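# Hang the ball-filled shallow basket level on the peg

## Task

Lift the shallow basket by its cord handle and leave it hanging from the stand's peg, tilted as little as possible. It is done only if every ball is still inside the basket at the end, with the robot no longer holding anything.

## Robot and tools

Robot: two arms, left_arm and right_arm, each with a two-finger gripper. The arms are mounted facing the table.

Scene frame: the origin is at table-top height, halfway between the two nominal arm bases. +x points out over the table, +z points up, and +y points toward left_arm's side. Image left and right do not match arm names. Calibrated bases: left_arm at (+0.023, +0.348, +0.042) m, quat_wxyz (+1.000, 0, 0, +0.018); right_arm at (-0.008, -0.324, +0.004) m, quat_wxyz (+1.000, 0, 0, -0.010). A camera stand is fixed to the floor behind the arms.

Gripper: the fingers point along the gripper's +z axis and separate along its y axis. end_effector_position is the spot between the finger pads, a little less than 1 cm back from the tips. Printed positions and orientations can be off by a few cm, more at long reach.

The 14-number row (used by execute_actions and move): left_arm's seven numbers first, then right_arm's seven: dx, dy, dz, rx, ry, rz, opening. Every number lies in [-1, 1]. The first six are an offset, not a pose. They count from that arm's Hand target as it stood when the action or move began, and run along that Hand target's own axes, not the scene axes. Scale: 1.0 equals 0.6 m of travel or 180 degrees of turn. rx, ry, rz form one rotation vector. Opening is absolute, not an offset: +1 fully open (about 87 mm between pads), +0.5 about 69 mm, 0 about 43 mm, -0.5 about 18 mm, -1 shut. A 0 in the opening slot closes partway, so to leave a gripper unchanged resend its current command.

execute_actions(actions, cameras): actions is a list of actions; each action is a table of up to 15 rows, one per 1/30 s control step, and a short table repeats its final row until 15 steps pass. Each row is measured from the action's starting Hand target, not from the row before, so sending the same offset again moves the hand further. An empty list returns state plus images. cameras: list of names, ["all"], or [].

move(target, speed, blend, opening_speed, blocking, cameras): target is one 14-number row or a list of up to 15 rows; every row's offsets count from the same starting Hand targets. speed is top path speed in m/s, 0.002 to 2.9 (default 0.25), with turning capped at twice that in rad/s; give one value or one per target. blend (m) rounds corners between listed targets; 0 stops at each. opening_speed is the rate of finger change per second on the -1 to +1 scale, at least 0.2. blocking=false returns after about 0.5 s while motion continues. A move lasts at least 0.5 s and is cut off at 10 s. It does not avoid obstacles or the other arm. The result adds a move: line, e.g. done, off_target, moving, held or fault, plus limits such as paced (pose clipped) or held (steps withheld). done means at rest within 10 mm and 2 degrees; it says nothing about contact.

wait(seconds): 0 to 10, lets the scene run with commands held. stop(): brakes a running move. zoom_image(camera, region): region [x0, y0, x1, y1] in pixels, at most 504 wide and tall, from the newest image of cam_high, cam_low, cam_left_wrist or cam_right_wrist (each 896x504). finished_scene(scene): ends the current scene, given its number; irreversible.

Cameras: cam_high looks down from about (0.39, -0.01, 0.93); cam_low sits out front at about (1.43, 0.67, 0.39) looking back; each wrist camera rides its gripper.

Results: end_effector_position (m) and end_effector_quat_wxyz in the scene frame; Hand target, the last commanded pose after clipping, from which the next offsets count; Tool commands; grip_measured, on the same scale as opening; joint positions, velocities (may read within noise) and torques, which include the arm's own weight. Action results also list some in-between hand positions. Joint ranges (rad): waist -2.618 to 3.054, shoulder 0 to 3.142, elbow 0 to 3.142 (straight at 2.901), wrist pitch and yaw -1.571 to 1.571, wrist roll -2.094 to 2.094.

Control quirks: each step the commanded rotation is limited to 40 degrees from the measured one. Grippers often stop short or sag and tilt, especially far out; check after each move and send the missing offset. An all-zero pose re-requests the Hand target. An arm blocked by something keeps pushing until you command its target back past the gripper. To grip, command about 0.04 below the grip_measured reading at first touch. Steer around an arm's own base, not close by it.

Avoid: the grippers or arms bumping or pinching each other; fast contact or targets far beyond a contact point; dropping the basket or balls, or releasing them while moving; anything leaving the table; strain on wrist camera cables; long holding of loads or stretched poses, which heats motors (MOTOR HOT at 75 °C, the arm folds and idles at 90 °C). Loose objects may occasionally get nudged by something external.

Each tool is called after "Call:" as name(argument=value, ...) on one line, values as JSON.

## Session

Call:
execute_actions(actions=[])

Scene clock: 0.00 s.
left_arm: end_effector_position=(+0.3906, +0.3599, +0.0822) grip_measured=+1.000 end_effector_quat_wxyz=(+0.560, -0.055, +0.826, +0.018) | right_arm: end_effector_position=(+0.3728, -0.3287, +0.0367) grip_measured=+1.000 end_effector_quat_wxyz=(+0.537, +0.043, +0.841, -0.054)
Joint positions: left_arm=[-0.041 1.515 0.327 0.805 -0.098 -0.073 1] | right_arm=[0.099 1.581 0.415 0.724 0.21 0.049 1]
Joint velocities: within noise
Joint torques (N m): no reading
Heat: left arm: 25 °C; right arm: 26 °C.
Hand target: left_arm +0.3946, +0.3599, +0.0891; +0.569, -0.055, +0.820, +0.018 | right_arm +0.3754, -0.3284, +0.0409; +0.542, +0.044, +0.838, -0.053
Tool commands: left_gripper/opening=+1.0 right_gripper/opening=+1.0

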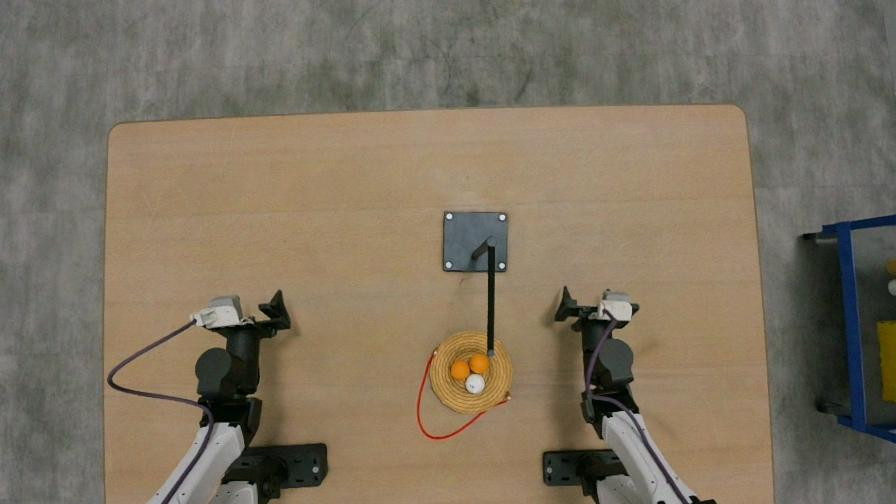

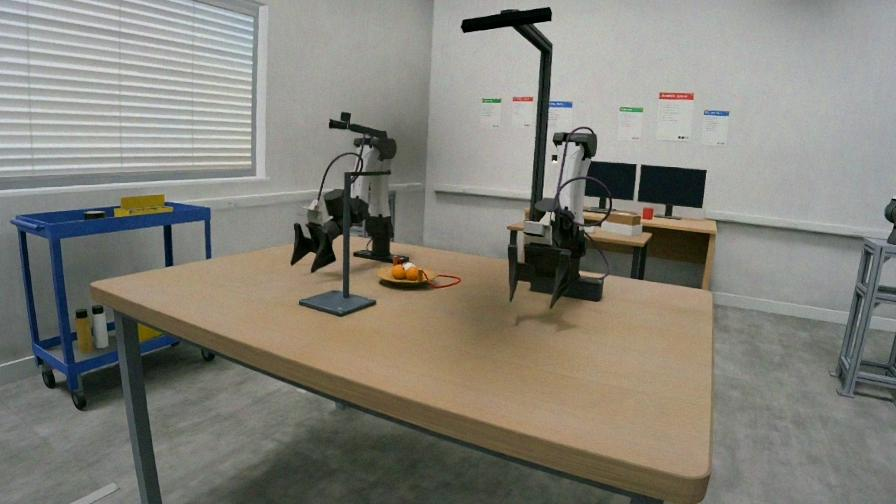

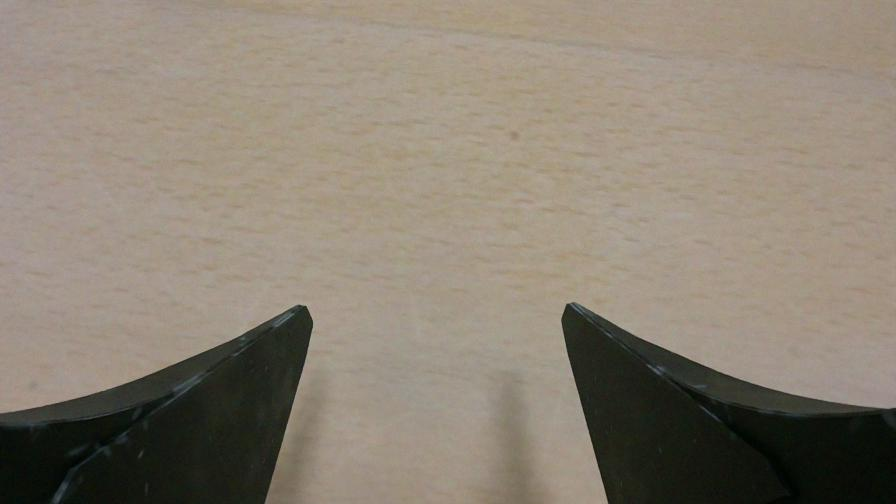

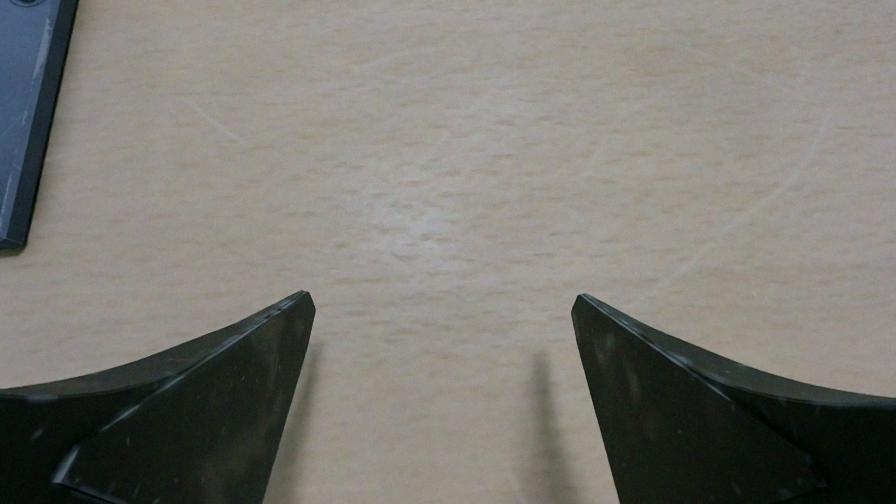

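Call:
zoom_image(camera="cam_high", region=[390, 200, 550, 450])

Call:
zoom_image(camera="cam_low", region=[280, 150, 500, 330])

Scaled by 2.016 from the camera's 896x504 image, which has a finer 1280x720 frame.

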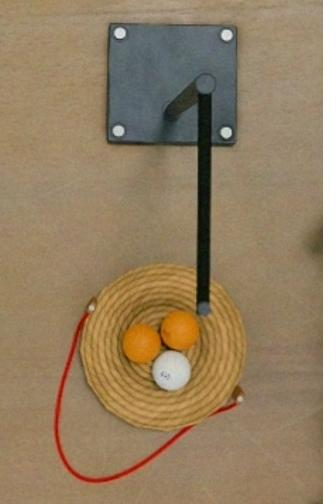

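Scaled by 2.291 from the camera's 896x504 image, which has a finer 1280x720 frame.

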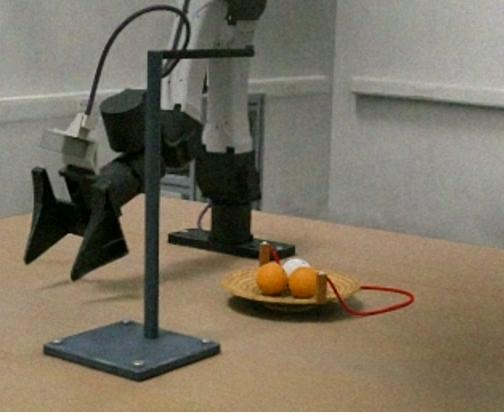

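Call:
move(target=[[0,0,0,0,0,0,1,-0.183,0.172,-0.339,-0.238,0.3065,-0.3455,0.2],[0,0,0,0,0,0,1,-0.032,0.433,-0.623,-0.238,0.3065,-0.3455,0.2]], blend=0.03, cameras=["all"])

Scene clock: 7.77 s.
left_arm: end_effector_position=(+0.3906, +0.3599, +0.0822) grip_measured=+1.000 end_effector_quat_wxyz=(+0.560, -0.055, +0.826, +0.018) | right_arm: end_effector_position=(+0.0809, -0.0214, +0.1957) grip_measured=+0.200 end_effector_quat_wxyz=(+0.034, -0.531, +0.846, +0.016)
Joint positions: left_arm=[-0.041 1.515 0.327 0.805 -0.098 -0.073 1] | right_arm=[1.296 1.873 1.95 -1.575 0.019 0.155 0.6]
Joint torques (N m): left_arm=[-0.08 -4.94 4.81 2.19 -0.05 -0.15] | right_arm=[-0.49 -9.21 8.59 0.35 -0.03 0.05]
Heat: left arm: 26 °C; right arm: 27 °C.
Hand target: left_arm +0.3946, +0.3599, +0.0891; +0.569, -0.055, +0.820, +0.018 | right_arm +0.0800, -0.0201, +0.1996; +0.000, -0.533, +0.846, -0.001
Off the commanded pose: left_arm 0.008 m, 1 deg | right_arm 0.004 m, 4 deg.
joint sent to its limit (right arm) — joint 4 (wrist pitch), lower limit. The joint targets are off in orientation, not in position.
move: off_target (right_arm); limits=paced
camera_calibration:
cam_right_wrist: T_world_to_cam=[[0.902749, -0.430075, 0.00895158, -0.0864894], [-0.307501, -0.630628, 0.712567, -0.108088], [-0.300812, -0.646022, -0.701547, 0.291206], [0, 0, 0, 1]] pos_world=[0.132439, 0.0827649, 0.282089]

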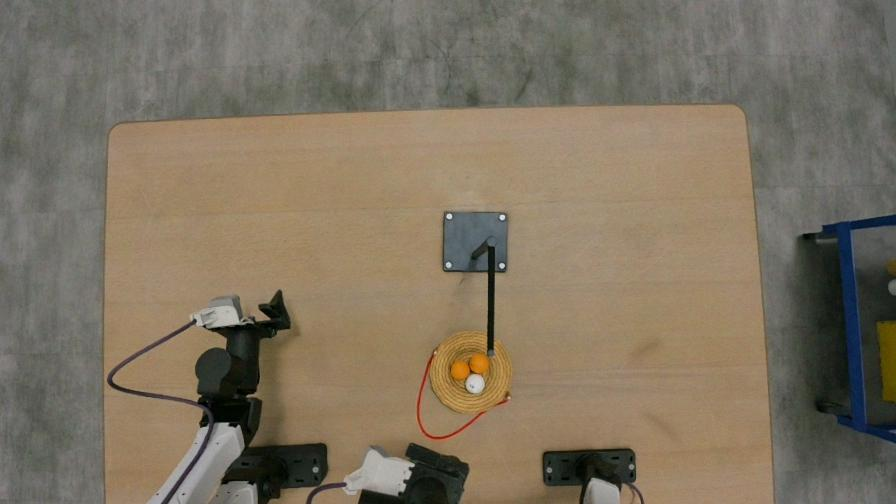

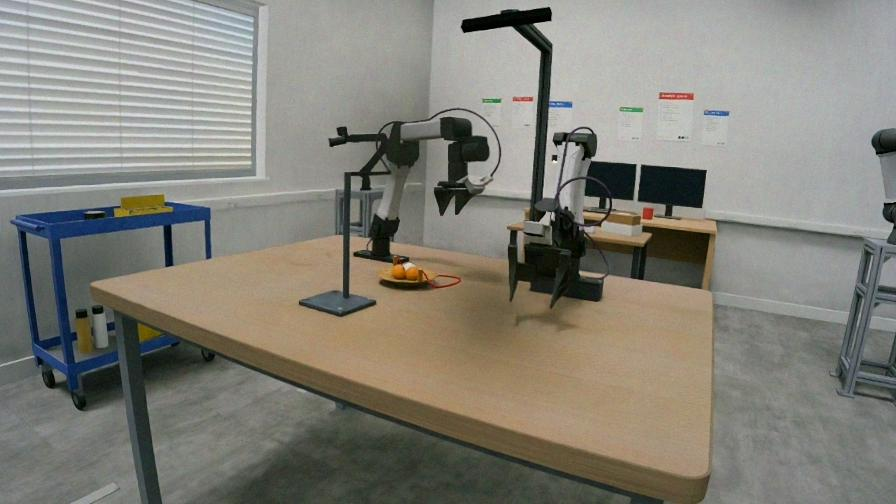

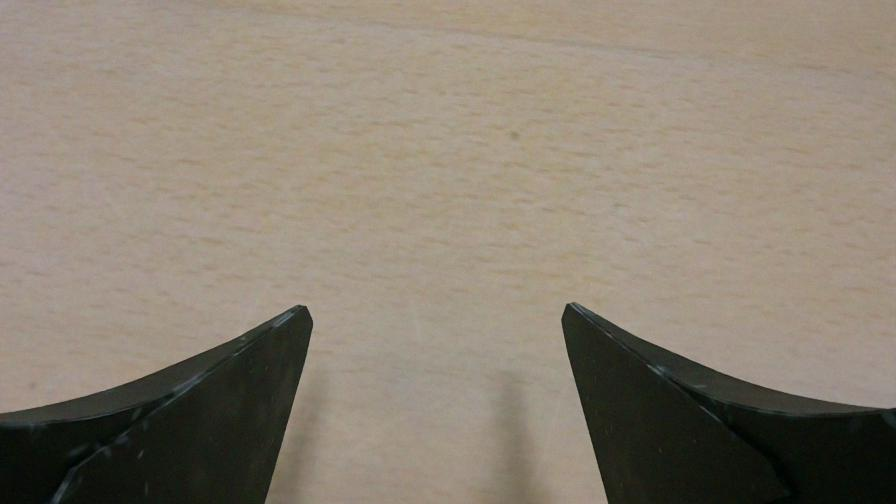

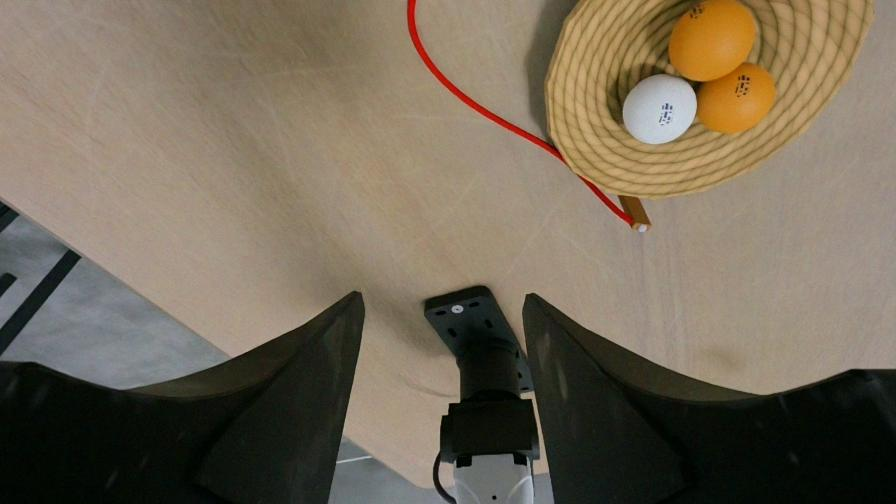

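Call:
move(target=[0,0,0,0,0,0,1,-0.083,0.058,0.033,0,0,0,0.2], cameras=["cam_right_wrist","cam_high"])

Scene clock: 9.33 s.
left_arm: end_effector_position=(+0.3906, +0.3599, +0.0822) grip_measured=+1.000 end_effector_quat_wxyz=(+0.560, -0.055, +0.826, +0.018) | right_arm: end_effector_position=(+0.0736, +0.0353, +0.1808) grip_measured=+0.200 end_effector_quat_wxyz=(+0.040, -0.536, +0.843, +0.027)
Joint positions: left_arm=[-0.041 1.515 0.327 0.805 -0.098 -0.073 1] | right_arm=[1.354 2.077 2.182 -1.581 0.017 0.201 0.6]
Joint torques (N m): left_arm=[-0.1 -4.9 4.81 2.18 -0.03 -0.14] | right_arm=[0.31 -9.74 8.64 0.46 -0.01 0.25]
Heat: left arm: 26 °C; right arm: 28 °C.
Hand target: left_arm +0.3946, +0.3599, +0.0891; +0.569, -0.055, +0.820, +0.018 | right_arm +0.0700, +0.0398, +0.1799; +0.000, -0.533, +0.846, +0.000
Off the commanded pose: left_arm 0.008 m, 1 deg | right_arm 0.006 m, 6 deg.
joint sent to its limit (right arm) — joint 4 (wrist pitch), lower limit. The joint targets are off in orientation, not in position.
move: off_target (right_arm)
camera_calibration:
cam_right_wrist: T_world_to_cam=[[0.907602, -0.419831, -0.00112501, -0.0542348], [-0.300197, -0.650842, 0.697342, -0.0609934], [-0.293498, -0.632571, -0.716737, 0.316988], [0, 0, 0, 1]] pos_world=[0.123949, 0.138051, 0.269669]
Images, in order (width x height): cam_high 896x504, cam_right_wrist 896x504.

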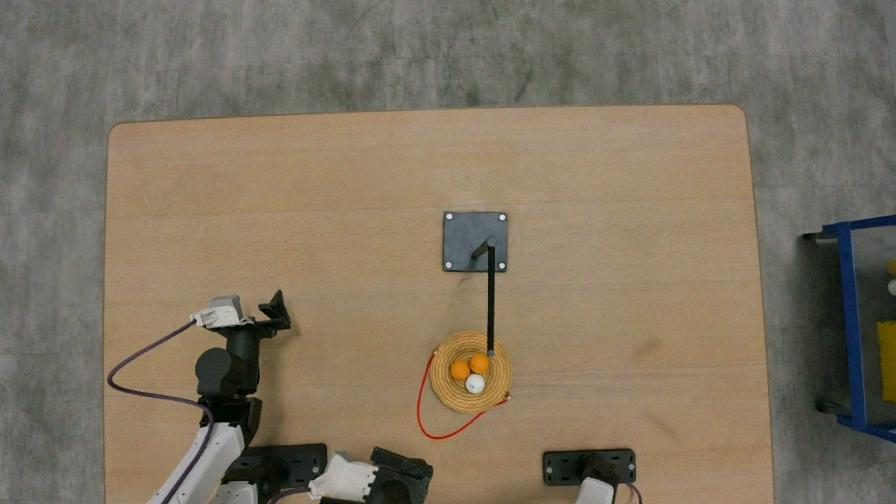

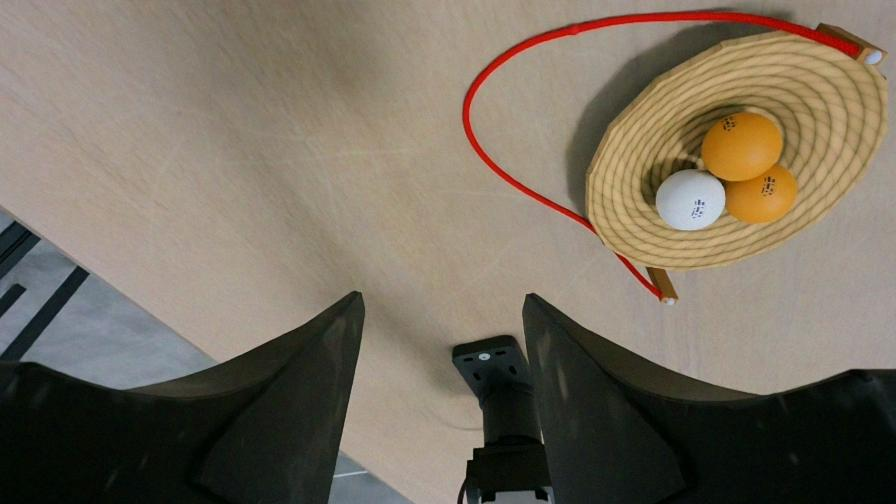

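Call:
move(target=[0,0,0,0,0,0,1,0.038,-0.033,0.2,0,0,0,0.1], cameras=["cam_right_wrist","cam_low"], speed=0.15)

Scene clock: 11.53 s.
left_arm: end_effector_position=(+0.3906, +0.3599, +0.0822) grip_measured=+1.000 end_effector_quat_wxyz=(+0.560, -0.055, +0.826, +0.018) | right_arm: end_effector_position=(+0.0777, +0.0084, +0.0481) grip_measured=+0.100 end_effector_quat_wxyz=(-0.010, -0.533, +0.846, -0.021)
Joint positions: left_arm=[-0.041 1.515 0.327 0.805 -0.098 -0.073 1] | right_arm=[1.326 2.077 1.628 -1.165 0.017 0.183 0.55]
Joint torques (N m): left_arm=[-0.12 -4.92 4.88 2.19 -0.05 -0.13] | right_arm=[-0.55 -15.53 5.96 0.33 0 0.06]
Heat: left arm: 26 °C; right arm: 28 °C.
Hand target: left_arm +0.3946, +0.3599, +0.0891; +0.569, -0.055, +0.820, +0.018 | right_arm +0.0781, +0.0105, +0.0598; +0.000, -0.534, +0.846, -0.001
Off the commanded pose: left_arm 0.008 m, 1 deg | right_arm 0.012 m, 3 deg.
move: off_target (right_arm)
camera_calibration:
cam_right_wrist: T_world_to_cam=[[0.904138, -0.426519, 0.0248289, -0.0703645], [-0.280717, -0.549247, 0.787099, 0.00860512], [-0.322075, -0.718616, -0.616327, 0.204167], [0, 0, 0, 1]] pos_world=[0.131792, 0.121432, 0.120807]
Images, in order (width x height): cam_low 896x504, cam_right_wrist 896x504.

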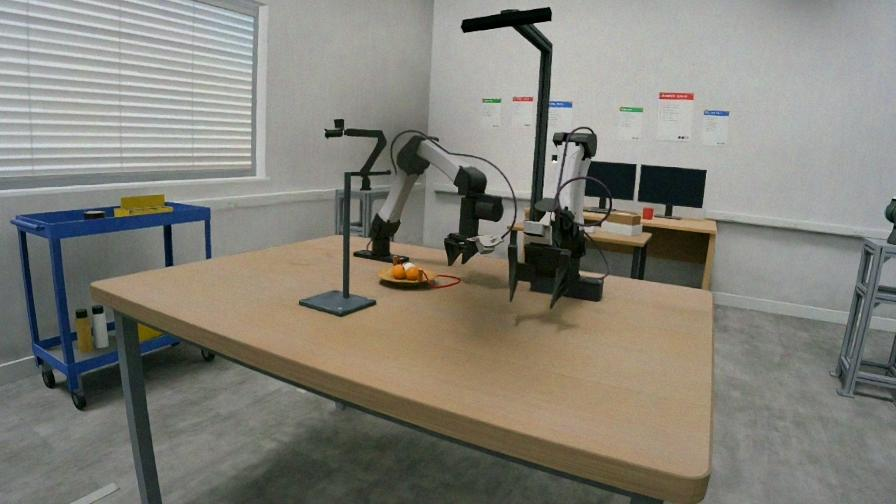

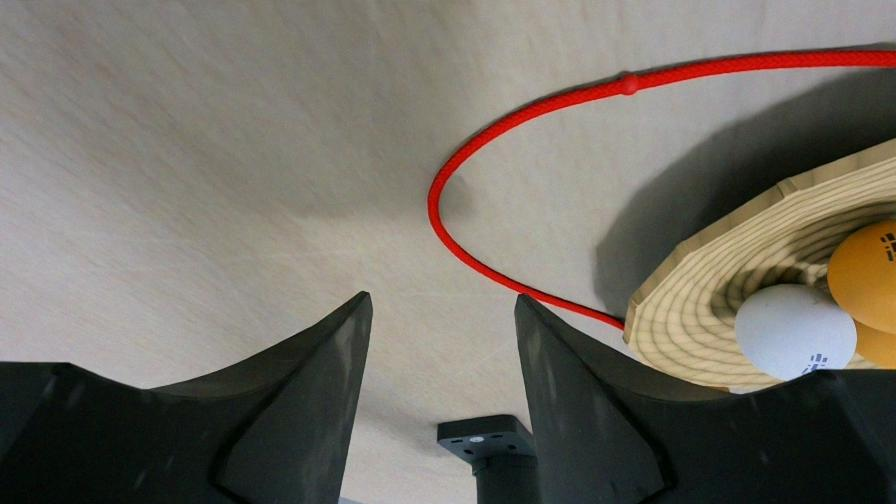

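Call:
move(target=[0,0,0,0,0,0,1,-0.004,0.004,0.055,0,0,0,0.0], cameras=["cam_right_wrist"], speed=0.06)

Scene clock: 12.97 s.
left_arm: end_effector_position=(+0.3906, +0.3599, +0.0822) grip_measured=+1.000 end_effector_quat_wxyz=(+0.560, -0.055, +0.826, +0.018) | right_arm: end_effector_position=(+0.0790, +0.0133, +0.0280) grip_measured=+0.000 end_effector_quat_wxyz=(+0.004, -0.533, +0.846, -0.008)
Joint positions: left_arm=[-0.041 1.515 0.327 0.805 -0.098 -0.073 1] | right_arm=[1.326 2.077 1.554 -1.051 0.017 0.183 0.5]
Joint torques (N m): left_arm=[-0.08 -4.92 4.79 2.17 -0.05 -0.15] | right_arm=[-0.13 -11.66 6.06 0.44 0 0.11]
Heat: left arm: 27 °C; right arm: 28 °C.
Hand target: left_arm +0.3946, +0.3599, +0.0891; +0.569, -0.055, +0.820, +0.018 | right_arm +0.0769, +0.0136, +0.0268; +0.000, -0.534, +0.846, -0.001
Off the commanded pose: left_arm 0.008 m, 1 deg | right_arm 0.002 m, 1 deg.
move: done
camera_calibration:
cam_right_wrist: T_world_to_cam=[[0.903924, -0.427312, 0.0180725, -0.0687101], [-0.288546, -0.578103, 0.763242, 0.0291037], [-0.315695, -0.695127, -0.64586, 0.195665], [0, 0, 0, 1]] pos_world=[0.132277, 0.123476, 0.105401]
Images, in order (width x height): cam_right_wrist 896x504.

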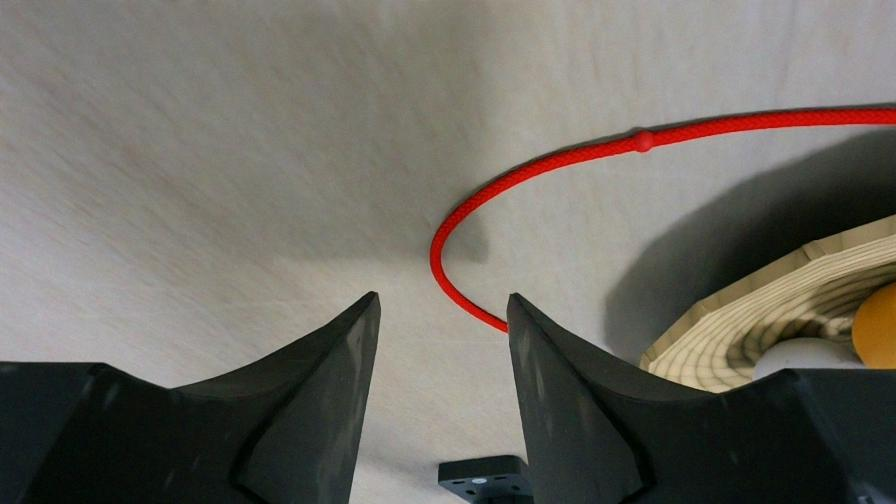

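Call:
move(target=[0,0,0,0,0,0,1,0,0,0.03,0,0,0,-0.1], cameras=["cam_right_wrist"], speed=0.04)

Scene clock: 14.17 s.
left_arm: end_effector_position=(+0.3906, +0.3599, +0.0822) grip_measured=+1.000 end_effector_quat_wxyz=(+0.560, -0.055, +0.826, +0.018) | right_arm: end_effector_position=(+0.0795, +0.0152, +0.0170) grip_measured=-0.100 end_effector_quat_wxyz=(+0.012, -0.532, +0.846, +0.000)
Joint positions: left_arm=[-0.041 1.515 0.327 0.805 -0.098 -0.073 1] | right_arm=[1.326 2.077 1.511 -0.988 0.017 0.183 0.45]
Joint torques (N m): left_arm=[-0.21 -4.88 4.75 2.21 -0.05 -0.16] | right_arm=[-0.13 -9.61 6.05 0.46 0 0.11]
Heat: left arm: 27 °C; right arm: 28 °C.
Hand target: left_arm +0.3946, +0.3599, +0.0891; +0.569, -0.055, +0.820, +0.018 | right_arm +0.0770, +0.0137, +0.0088; +0.000, -0.534, +0.846, -0.001
Off the commanded pose: left_arm 0.008 m, 1 deg | right_arm 0.009 m, 1 deg.
move: done
camera_calibration:
cam_right_wrist: T_world_to_cam=[[0.903837, -0.427639, 0.0143019, -0.0680642], [-0.292641, -0.593436, 0.749797, 0.0395789], [-0.312155, -0.681879, -0.661514, 0.189865], [0, 0, 0, 1]] pos_world=[0.132369, 0.123846, 0.0968958]
Images, in order (width x height): cam_right_wrist 896x504.

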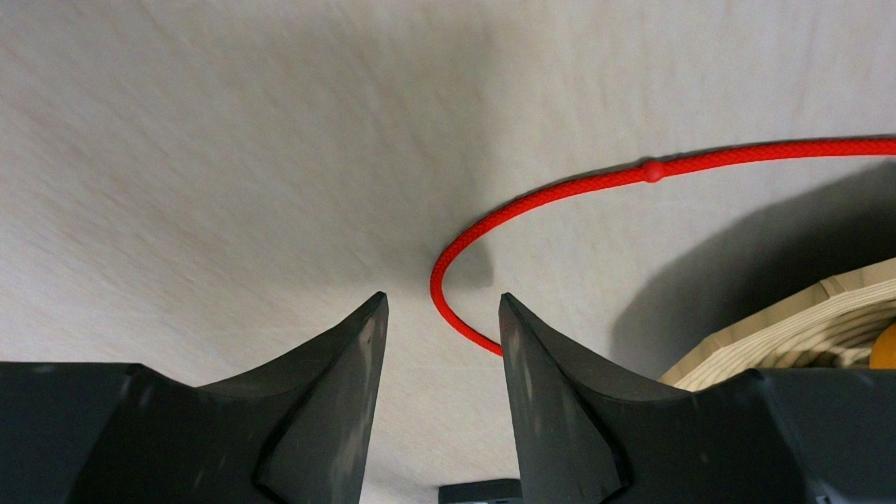

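Call:
move(target=[0,0,0,0,0,0,1,0,0,0.013,0,0,0,-0.1], cameras=["cam_right_wrist"], speed=0.04)

Scene clock: 15.17 s.
left_arm: end_effector_position=(+0.3906, +0.3599, +0.0822) grip_measured=+1.000 end_effector_quat_wxyz=(+0.560, -0.055, +0.826, +0.018) | right_arm: end_effector_position=(+0.0798, +0.0163, +0.0126) grip_measured=-0.100 end_effector_quat_wxyz=(+0.016, -0.532, +0.846, +0.003)
Joint positions: left_arm=[-0.041 1.515 0.327 0.805 -0.098 -0.073 1] | right_arm=[1.326 2.077 1.495 -0.961 0.017 0.183 0.45]
Joint torques (N m): left_arm=[0.01 -4.93 4.93 2.21 -0.08 -0.15] | right_arm=[-0.12 -8.65 6.01 0.49 0 0.11]
Heat: left arm: 27 °C; right arm: 28 °C.
Hand target: left_arm +0.3946, +0.3599, +0.0891; +0.569, -0.055, +0.820, +0.018 | right_arm +0.0769, +0.0136, +0.0010; +0.000, -0.534, +0.846, -0.001
Off the commanded pose: left_arm 0.008 m, 1 deg | right_arm 0.012 m, 2 deg.
move: off_target (right_arm)
camera_calibration:
cam_right_wrist: T_world_to_cam=[[0.903786, -0.427799, 0.0125814, -0.0677953], [-0.294624, -0.600576, 0.743307, 0.0439346], [-0.31043, -0.675498, -0.668832, 0.187637], [0, 0, 0, 1]] pos_world=[0.132465, 0.124131, 0.0936934]
Images, in order (width x height): cam_right_wrist 896x504.

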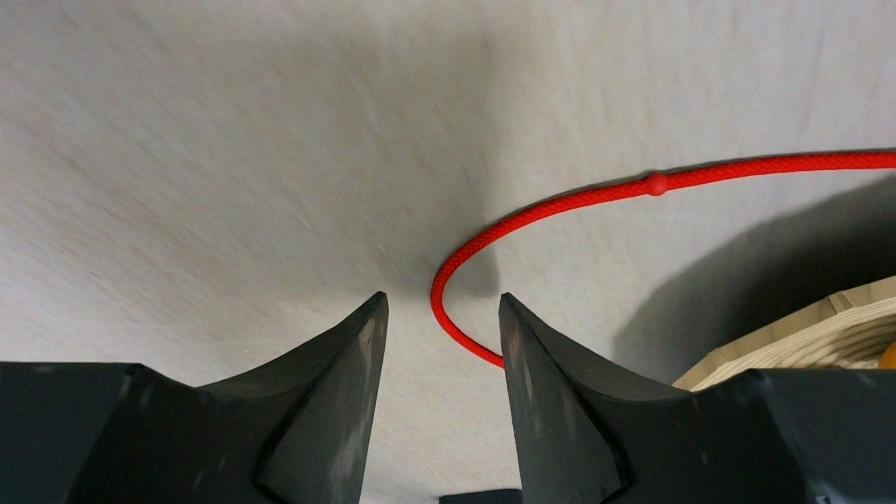

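Call:
move(target=[[0,0,0,0,0,0,1,0,0,0.012,0,0,0,-0.1]], cameras=["cam_right_wrist"], speed=0.03)

Scene clock: 18.17 s.
left_arm: end_effector_position=(+0.3906, +0.3599, +0.0822) grip_measured=+1.000 end_effector_quat_wxyz=(+0.560, -0.055, +0.826, +0.018) | right_arm: end_effector_position=(+0.0796, +0.0154, +0.0065) grip_measured=-0.100 end_effector_quat_wxyz=(+0.013, -0.532, +0.846, +0.001)
Joint positions: left_arm=[-0.041 1.515 0.327 0.805 -0.098 -0.073 1] | right_arm=[1.326 2.088 1.484 -0.946 0.017 0.183 0.45]
Joint torques (N m): left_arm=[-0.16 -4.98 4.78 2.19 -0.03 -0.13] | right_arm=[-0.12 -8.75 5.56 0.56 0 0.11]
Heat: left arm: 27 °C; right arm: 29 °C.
Hand target: left_arm +0.3946, +0.3599, +0.0891; +0.569, -0.055, +0.820, +0.018 | right_arm +0.0770, +0.0137, -0.0061; +0.000, -0.534, +0.846, +0.000
Off the commanded pose: left_arm 0.008 m, 1 deg | right_arm 0.013 m, 2 deg.
move: off_target (right_arm)
camera_calibration:
cam_right_wrist: T_world_to_cam=[[0.903828, -0.427677, 0.0136845, -0.0679038], [-0.293432, -0.59621, 0.747282, 0.0477556], [-0.311437, -0.67943, -0.664366, 0.18296], [0, 0, 0, 1]] pos_world=[0.132367, 0.12374, 0.086795]
Images, in order (width x height): cam_right_wrist 896x504.

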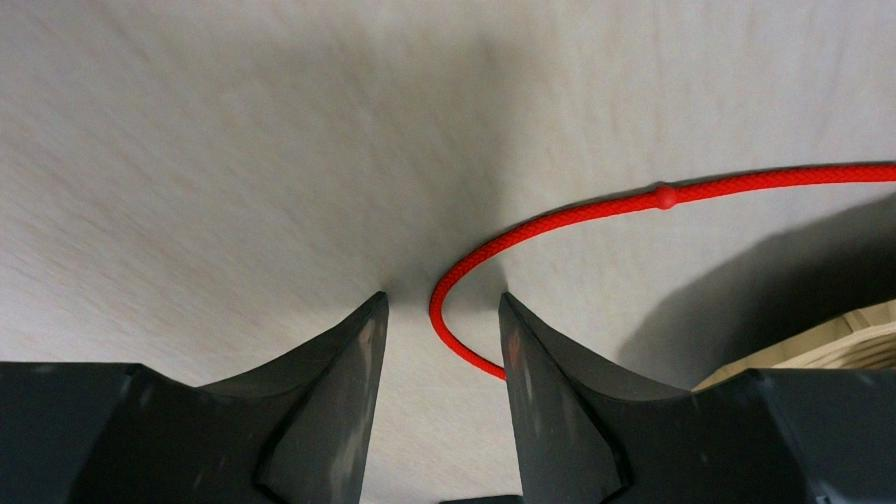

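Call:
move(target=[0,0,0,0,0,0,1,0,0,0,0,0,0,-1], cameras=["cam_right_wrist"], opening_speed=0.6)

Scene clock: 19.97 s.
left_arm: end_effector_position=(+0.3906, +0.3599, +0.0822) grip_measured=+1.000 end_effector_quat_wxyz=(+0.560, -0.055, +0.826, +0.018) | right_arm: end_effector_position=(+0.0797, +0.0158, +0.0064) grip_measured=-0.886 end_effector_quat_wxyz=(+0.014, -0.532, +0.846, +0.001)
Joint positions: left_arm=[-0.041 1.515 0.327 0.805 -0.098 -0.073 1] | right_arm=[1.326 2.088 1.484 -0.945 0.017 0.183 0.057]
Joint torques (N m): left_arm=[-0.12 -4.98 4.94 2.21 -0.02 -0.16] | right_arm=[-0.14 -8.76 5.57 0.54 0 0.11]
Heat: left arm: 27 °C; right arm: 29 °C.
Hand target: left_arm +0.3946, +0.3599, +0.0891; +0.569, -0.055, +0.820, +0.018 | right_arm +0.0770, +0.0137, -0.0061; +0.000, -0.534, +0.846, -0.001
Off the commanded pose: left_arm 0.008 m, 1 deg | right_arm 0.013 m, 2 deg.
move: off_target (right_arm)
camera_calibration:
cam_right_wrist: T_world_to_cam=[[0.9038, -0.427747, 0.0133724, -0.0678296], [-0.293726, -0.597291, 0.746304, 0.0480712], [-0.311242, -0.678437, -0.665471, 0.183273], [0, 0, 0, 1]] pos_world=[0.132466, 0.124038, 0.0869945]
Images, in order (width x height): cam_right_wrist 896x504.

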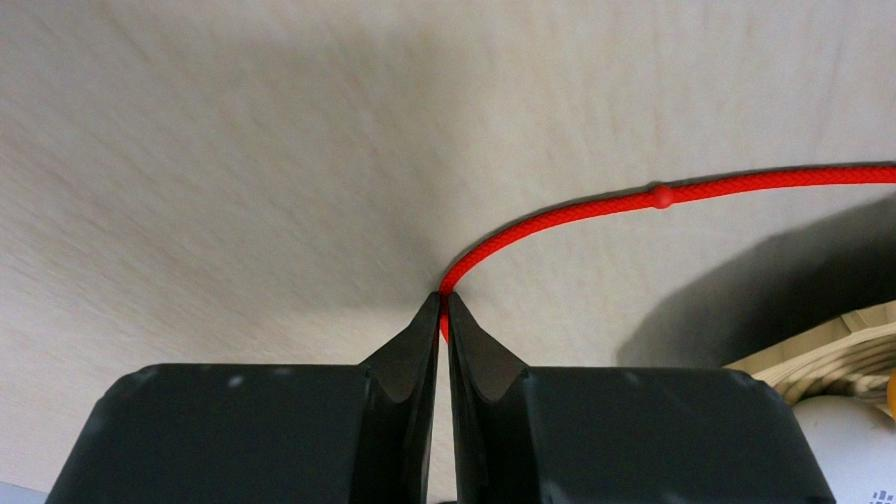

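Call:
move(target=[[0,0,0,0,0,0,1,0.02,-0.089,-0.143,0,0,0,-1],[0,0,0,0,0,0,1,0.06,-0.237,-0.293,0,0,0,-1]], cameras=["all"], speed=0.1, blend=[0.03,0])

Scene clock: 23.80 s.
left_arm: end_effector_position=(+0.3906, +0.3599, +0.0822) grip_measured=+1.000 end_effector_quat_wxyz=(+0.560, -0.055, +0.826, +0.018) | right_arm: end_effector_position=(+0.1900, -0.0804, +0.1557) grip_measured=-0.886 end_effector_quat_wxyz=(-0.017, -0.531, +0.847, -0.014)
Joint positions: left_arm=[-0.041 1.515 0.327 0.805 -0.098 -0.073 1] | right_arm=[0.943 1.942 1.861 -1.532 0.014 -0.197 0.057]
Joint torques (N m): left_arm=[-0.2 -5.01 4.93 2.2 -0.05 -0.19] | right_arm=[-0.31 -13.26 8.85 0.14 0.01 0.05]
Heat: left arm: 28 °C; right arm: 30 °C.
Hand target: left_arm +0.3946, +0.3599, +0.0891; +0.569, -0.055, +0.820, +0.018 | right_arm +0.1897, -0.0799, +0.1698; +0.000, -0.534, +0.846, -0.001
Off the commanded pose: left_arm 0.008 m, 1 deg | right_arm 0.014 m, 2 deg.
move: off_target (right_arm)
camera_calibration:
cam_right_wrist: T_world_to_cam=[[0.902732, -0.430168, 0.00554316, -0.209488], [-0.267674, -0.551549, 0.790028, -0.0965365], [-0.336787, -0.714667, -0.613046, 0.245398], [0, 0, 0, 1]] pos_world=[0.245918, 0.0320182, 0.227868]

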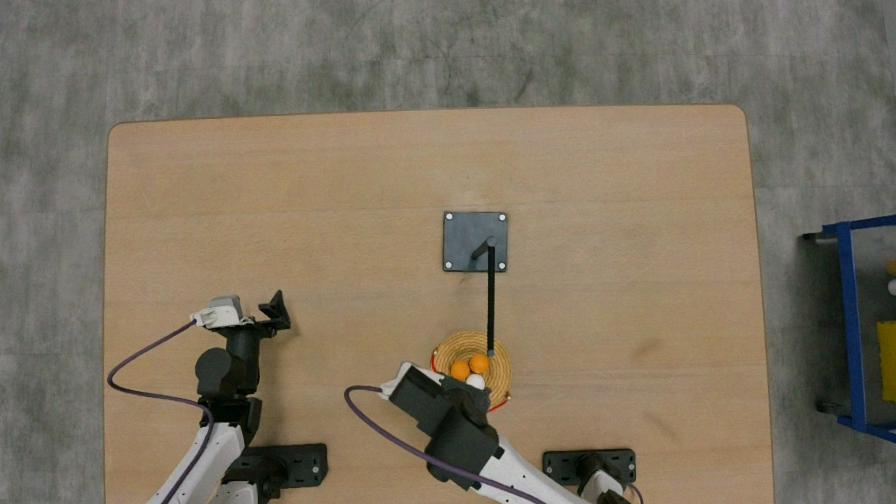

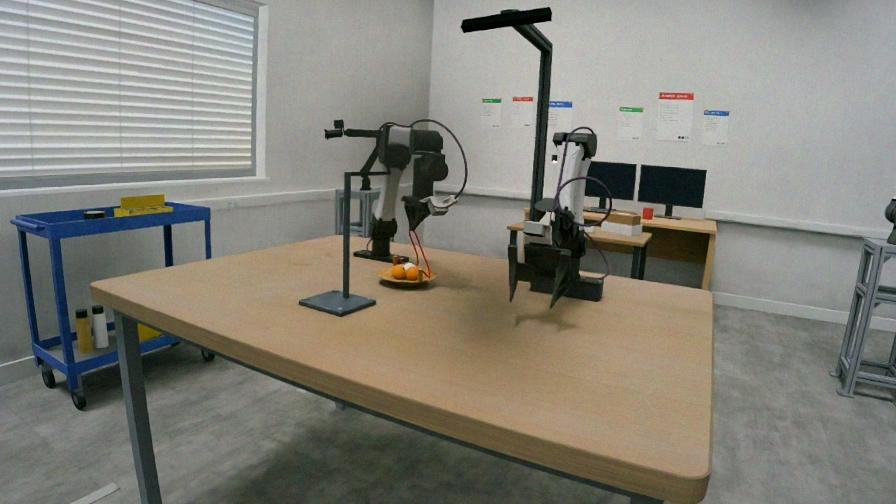

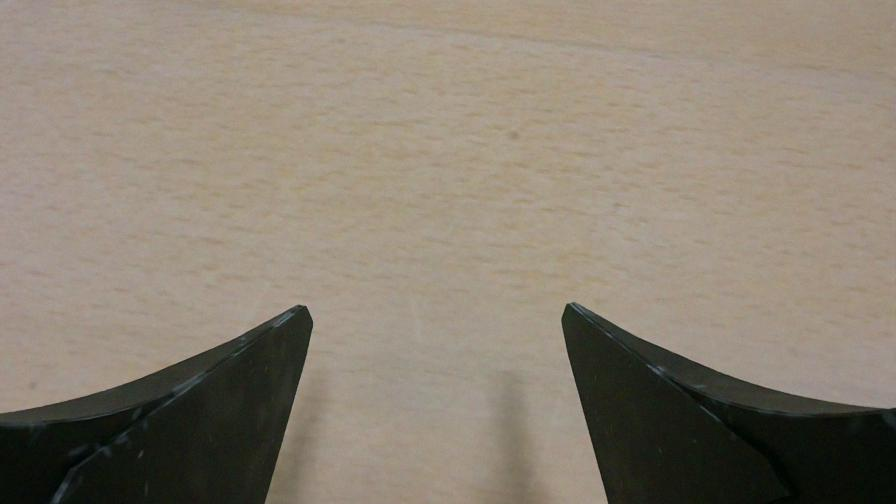

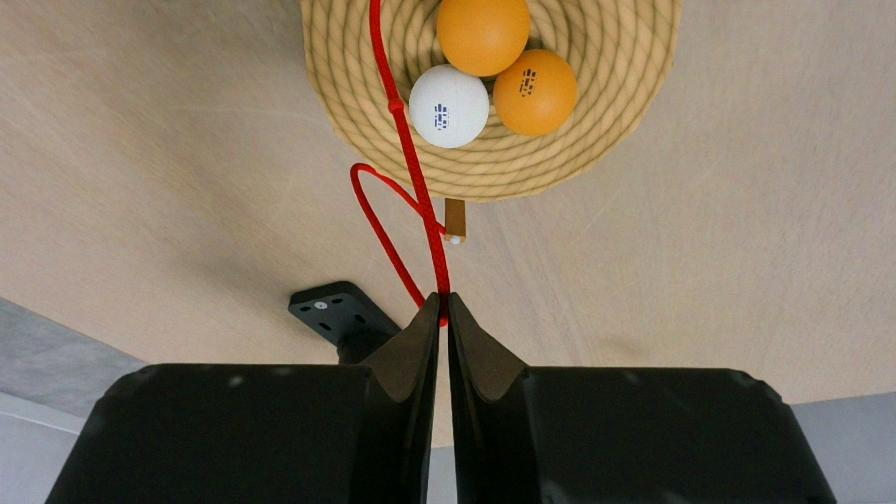

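Call:
move(target=[[0,0,0,0,0,0,1,-0.019,-0.028,-0.033,0,0,0,-1]], cameras=["cam_low","cam_right_wrist"], speed=0.08)

Call:
zoom_image(camera="cam_low", region=[300, 120, 520, 310])

Scene clock: 25.17 s.
left_arm: end_effector_position=(+0.3906, +0.3599, +0.0822) grip_measured=+1.000 end_effector_quat_wxyz=(+0.560, -0.055, +0.826, +0.018) | right_arm: end_effector_position=(+0.2089, -0.0771, +0.1842) grip_measured=-0.886 end_effector_quat_wxyz=(+0.024, -0.532, +0.846, +0.001)
Joint positions: left_arm=[-0.041 1.515 0.327 0.805 -0.098 -0.073 1] | right_arm=[0.908 1.942 1.991 -1.575 0.014 -0.235 0.057]
Joint torques (N m): left_arm=[-0.18 -4.86 4.71 2.19 -0.02 -0.13] | right_arm=[-0.51 -10.37 8.64 0.32 0.03 0.04]
Heat: left arm: 28 °C; right arm: 30 °C.
Hand target: left_arm +0.3946, +0.3599, +0.0891; +0.569, -0.055, +0.820, +0.018 | right_arm +0.2099, -0.0769, +0.1896; +0.000, -0.533, +0.846, -0.001
Off the commanded pose: left_arm 0.008 m, 1 deg | right_arm 0.005 m, 3 deg.
joint sent to its limit (right arm) — joint 4 (wrist pitch), lower limit. The joint targets are off in orientation, not in position.
move: off_target (right_arm)
camera_calibration:
cam_right_wrist: T_world_to_cam=[[0.903248, -0.428409, 0.0246761, -0.228743], [-0.306711, -0.604306, 0.735352, -0.097959], [-0.30012, -0.671774, -0.677236, 0.279135], [0, 0, 0, 1]] pos_world=[0.26034, 0.0303224, 0.266719]
Images, in order (width x height): cam_low 896x504, cam_right_wrist 896x504.

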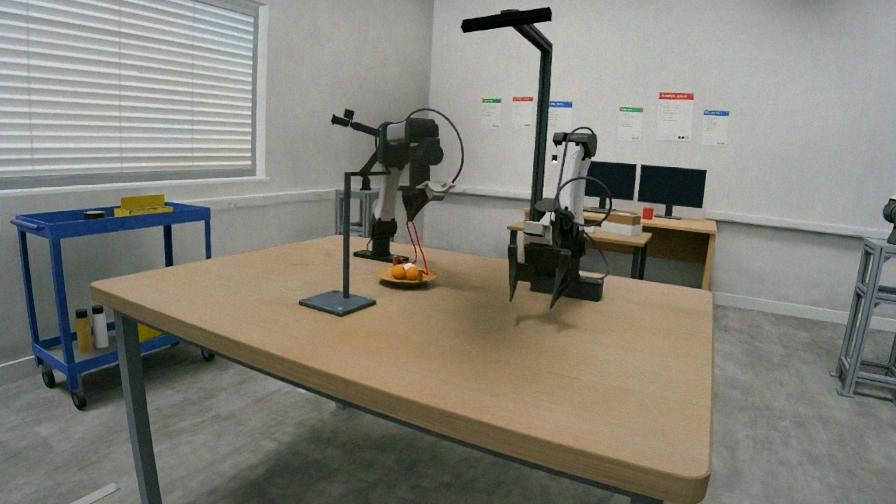

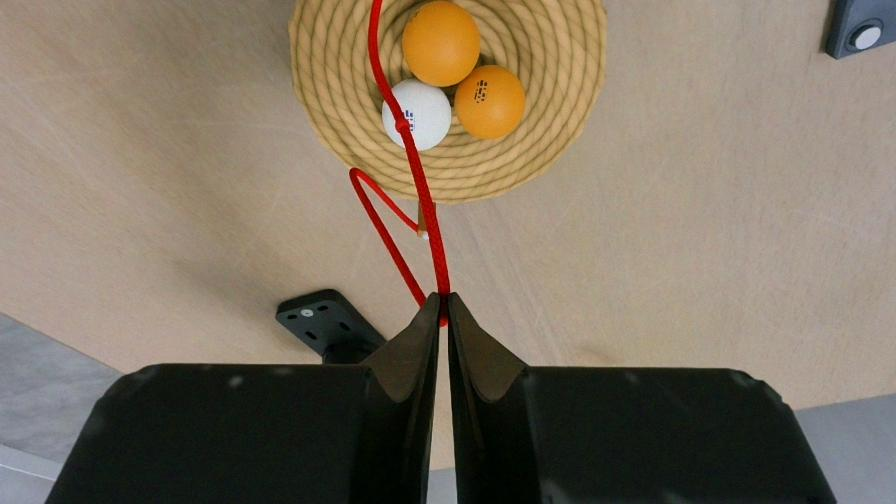

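Scaled by 2.291 from the camera's 896x504 image, which has a finer 1280x720 frame.

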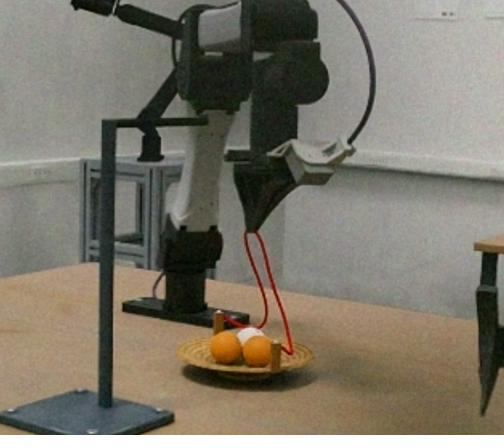

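Call:
move(target=[[0,0,0,0,0,0,1,0,0,-0.067,0,0,0,-1]], cameras=["cam_low","cam_right_wrist"], speed=0.05)

Call:
zoom_image(camera="cam_low", region=[300, 120, 520, 310])

Scene clock: 26.70 s.
left_arm: end_effector_position=(+0.3906, +0.3599, +0.0822) grip_measured=+1.000 end_effector_quat_wxyz=(+0.560, -0.055, +0.826, +0.018) | right_arm: end_effector_position=(+0.2112, -0.0744, +0.2145) grip_measured=-0.886 end_effector_quat_wxyz=(+0.077, -0.531, +0.844, +0.019)
Joint positions: left_arm=[-0.041 1.515 0.327 0.805 -0.098 -0.073 1] | right_arm=[0.908 1.882 2.044 -1.576 0.014 -0.237 0.057]
Joint torques (N m): left_arm=[-0.09 -4.89 4.81 2.18 -0.05 -0.17] | right_arm=[-0.25 -12.72 8.49 0.52 0.09 0.06]
Heat: left arm: 28 °C; right arm: 31 °C.
Hand target: left_arm +0.3946, +0.3599, +0.0891; +0.569, -0.055, +0.820, +0.018 | right_arm +0.2098, -0.0768, +0.2299; +0.000, -0.533, +0.846, -0.001
Off the commanded pose: left_arm 0.008 m, 1 deg | right_arm 0.016 m, 9 deg.
joint sent to its limit (right arm) — joint 4 (wrist pitch), lower limit. The joint targets are off in orientation, not in position.
move: off_target (right_arm)
camera_calibration:
cam_right_wrist: T_world_to_cam=[[0.901097, -0.430585, 0.0511926, -0.235795], [-0.355029, -0.664841, 0.657222, -0.0954749], [-0.248955, -0.610396, -0.751957, 0.311923], [0, 0, 0, 1]] pos_world=[0.256232, 0.0253912, 0.309372]
Images, in order (width x height): cam_low 896x504, cam_right_wrist 896x504.

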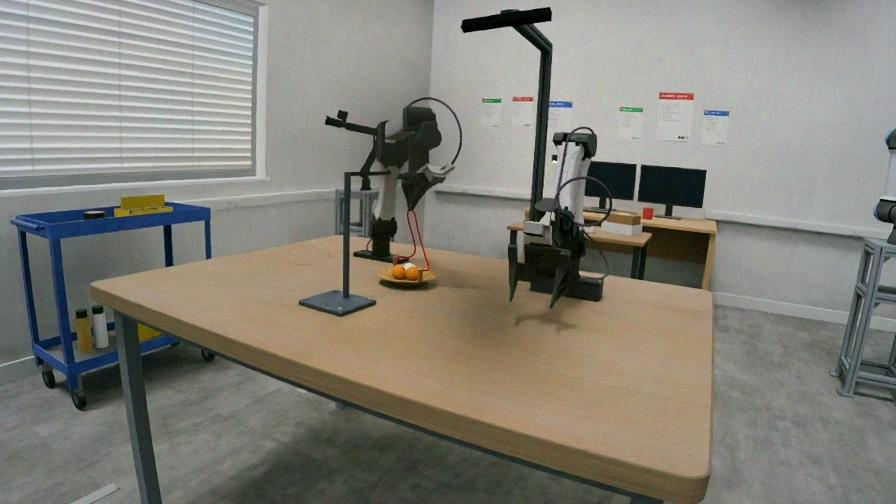

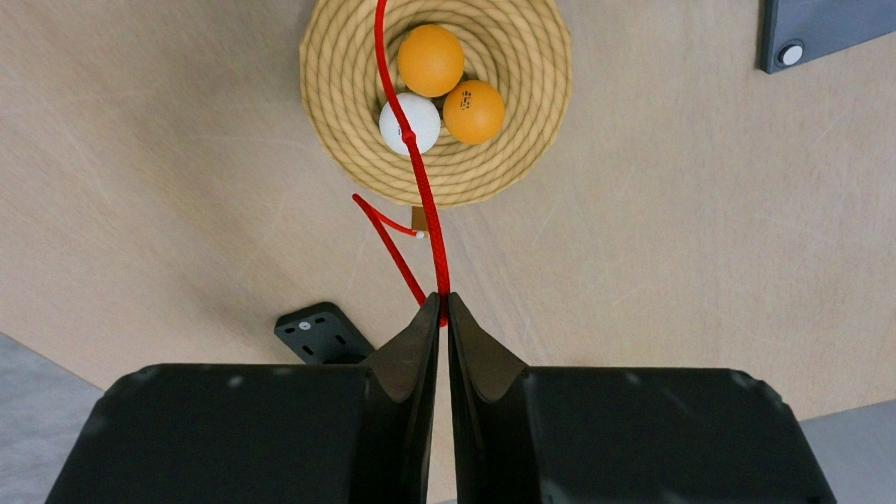

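Scaled by 2.291 from the camera's 896x504 image, which has a finer 1280x720 frame.

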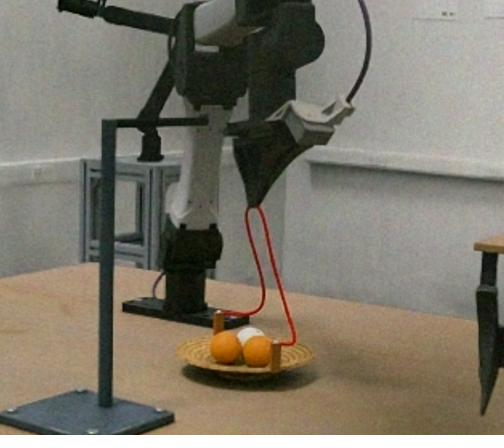

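Call:
move(target=[[0,0,0,0,0,0,1,-0.021,0.176,0.25,0,0,0,-1],[0,0,0,0,0,0,1,-0.043,0.262,0.35,0,0,0,-1]], cameras=["cam_right_wrist"], speed=0.1, blend=[0.03,0])

Scene clock: 30.33 s.
left_arm: end_effector_position=(+0.3906, +0.3599, +0.0822) grip_measured=+1.000 end_effector_quat_wxyz=(+0.560, -0.055, +0.826, +0.018) | right_arm: end_effector_position=(+0.0832, +0.0141, +0.0282) grip_measured=-0.886 end_effector_quat_wxyz=(+0.011, -0.536, +0.844, +0.001)
Joint positions: left_arm=[-0.041 1.515 0.327 0.805 -0.098 -0.073 1] | right_arm=[1.316 2.064 1.538 -1.028 0.013 0.163 0.057]
Joint torques (N m): left_arm=[-0.17 -4.9 4.81 2.19 -0.05 -0.16] | right_arm=[0.38 -9.36 6.34 0.44 0.04 0.28]
Heat: left arm: 28 °C; right arm: 32 °C.
Hand target: left_arm +0.3946, +0.3599, +0.0891; +0.569, -0.055, +0.820, +0.018 | right_arm +0.0791, +0.0139, +0.0196; +0.000, -0.533, +0.846, -0.001
Off the commanded pose: left_arm 0.008 m, 1 deg | right_arm 0.009 m, 1 deg.
move: done
camera_calibration:
cam_right_wrist: T_world_to_cam=[[0.907623, -0.419644, 0.010977, -0.0723757], [-0.284855, -0.596468, 0.750389, 0.0309918], [-0.308348, -0.684197, -0.660905, 0.197381], [0, 0, 0, 1]] pos_world=[0.13538, 0.123161, 0.107989]
Images, in order (width x height): cam_right_wrist 896x504.

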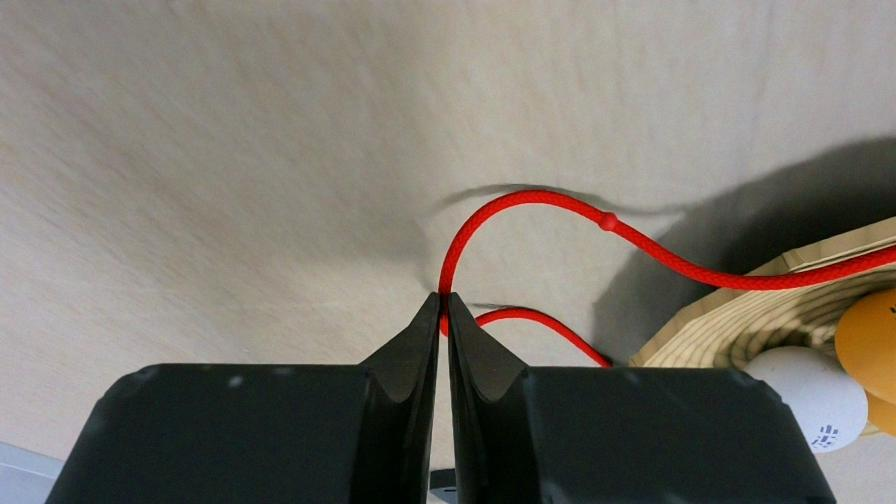

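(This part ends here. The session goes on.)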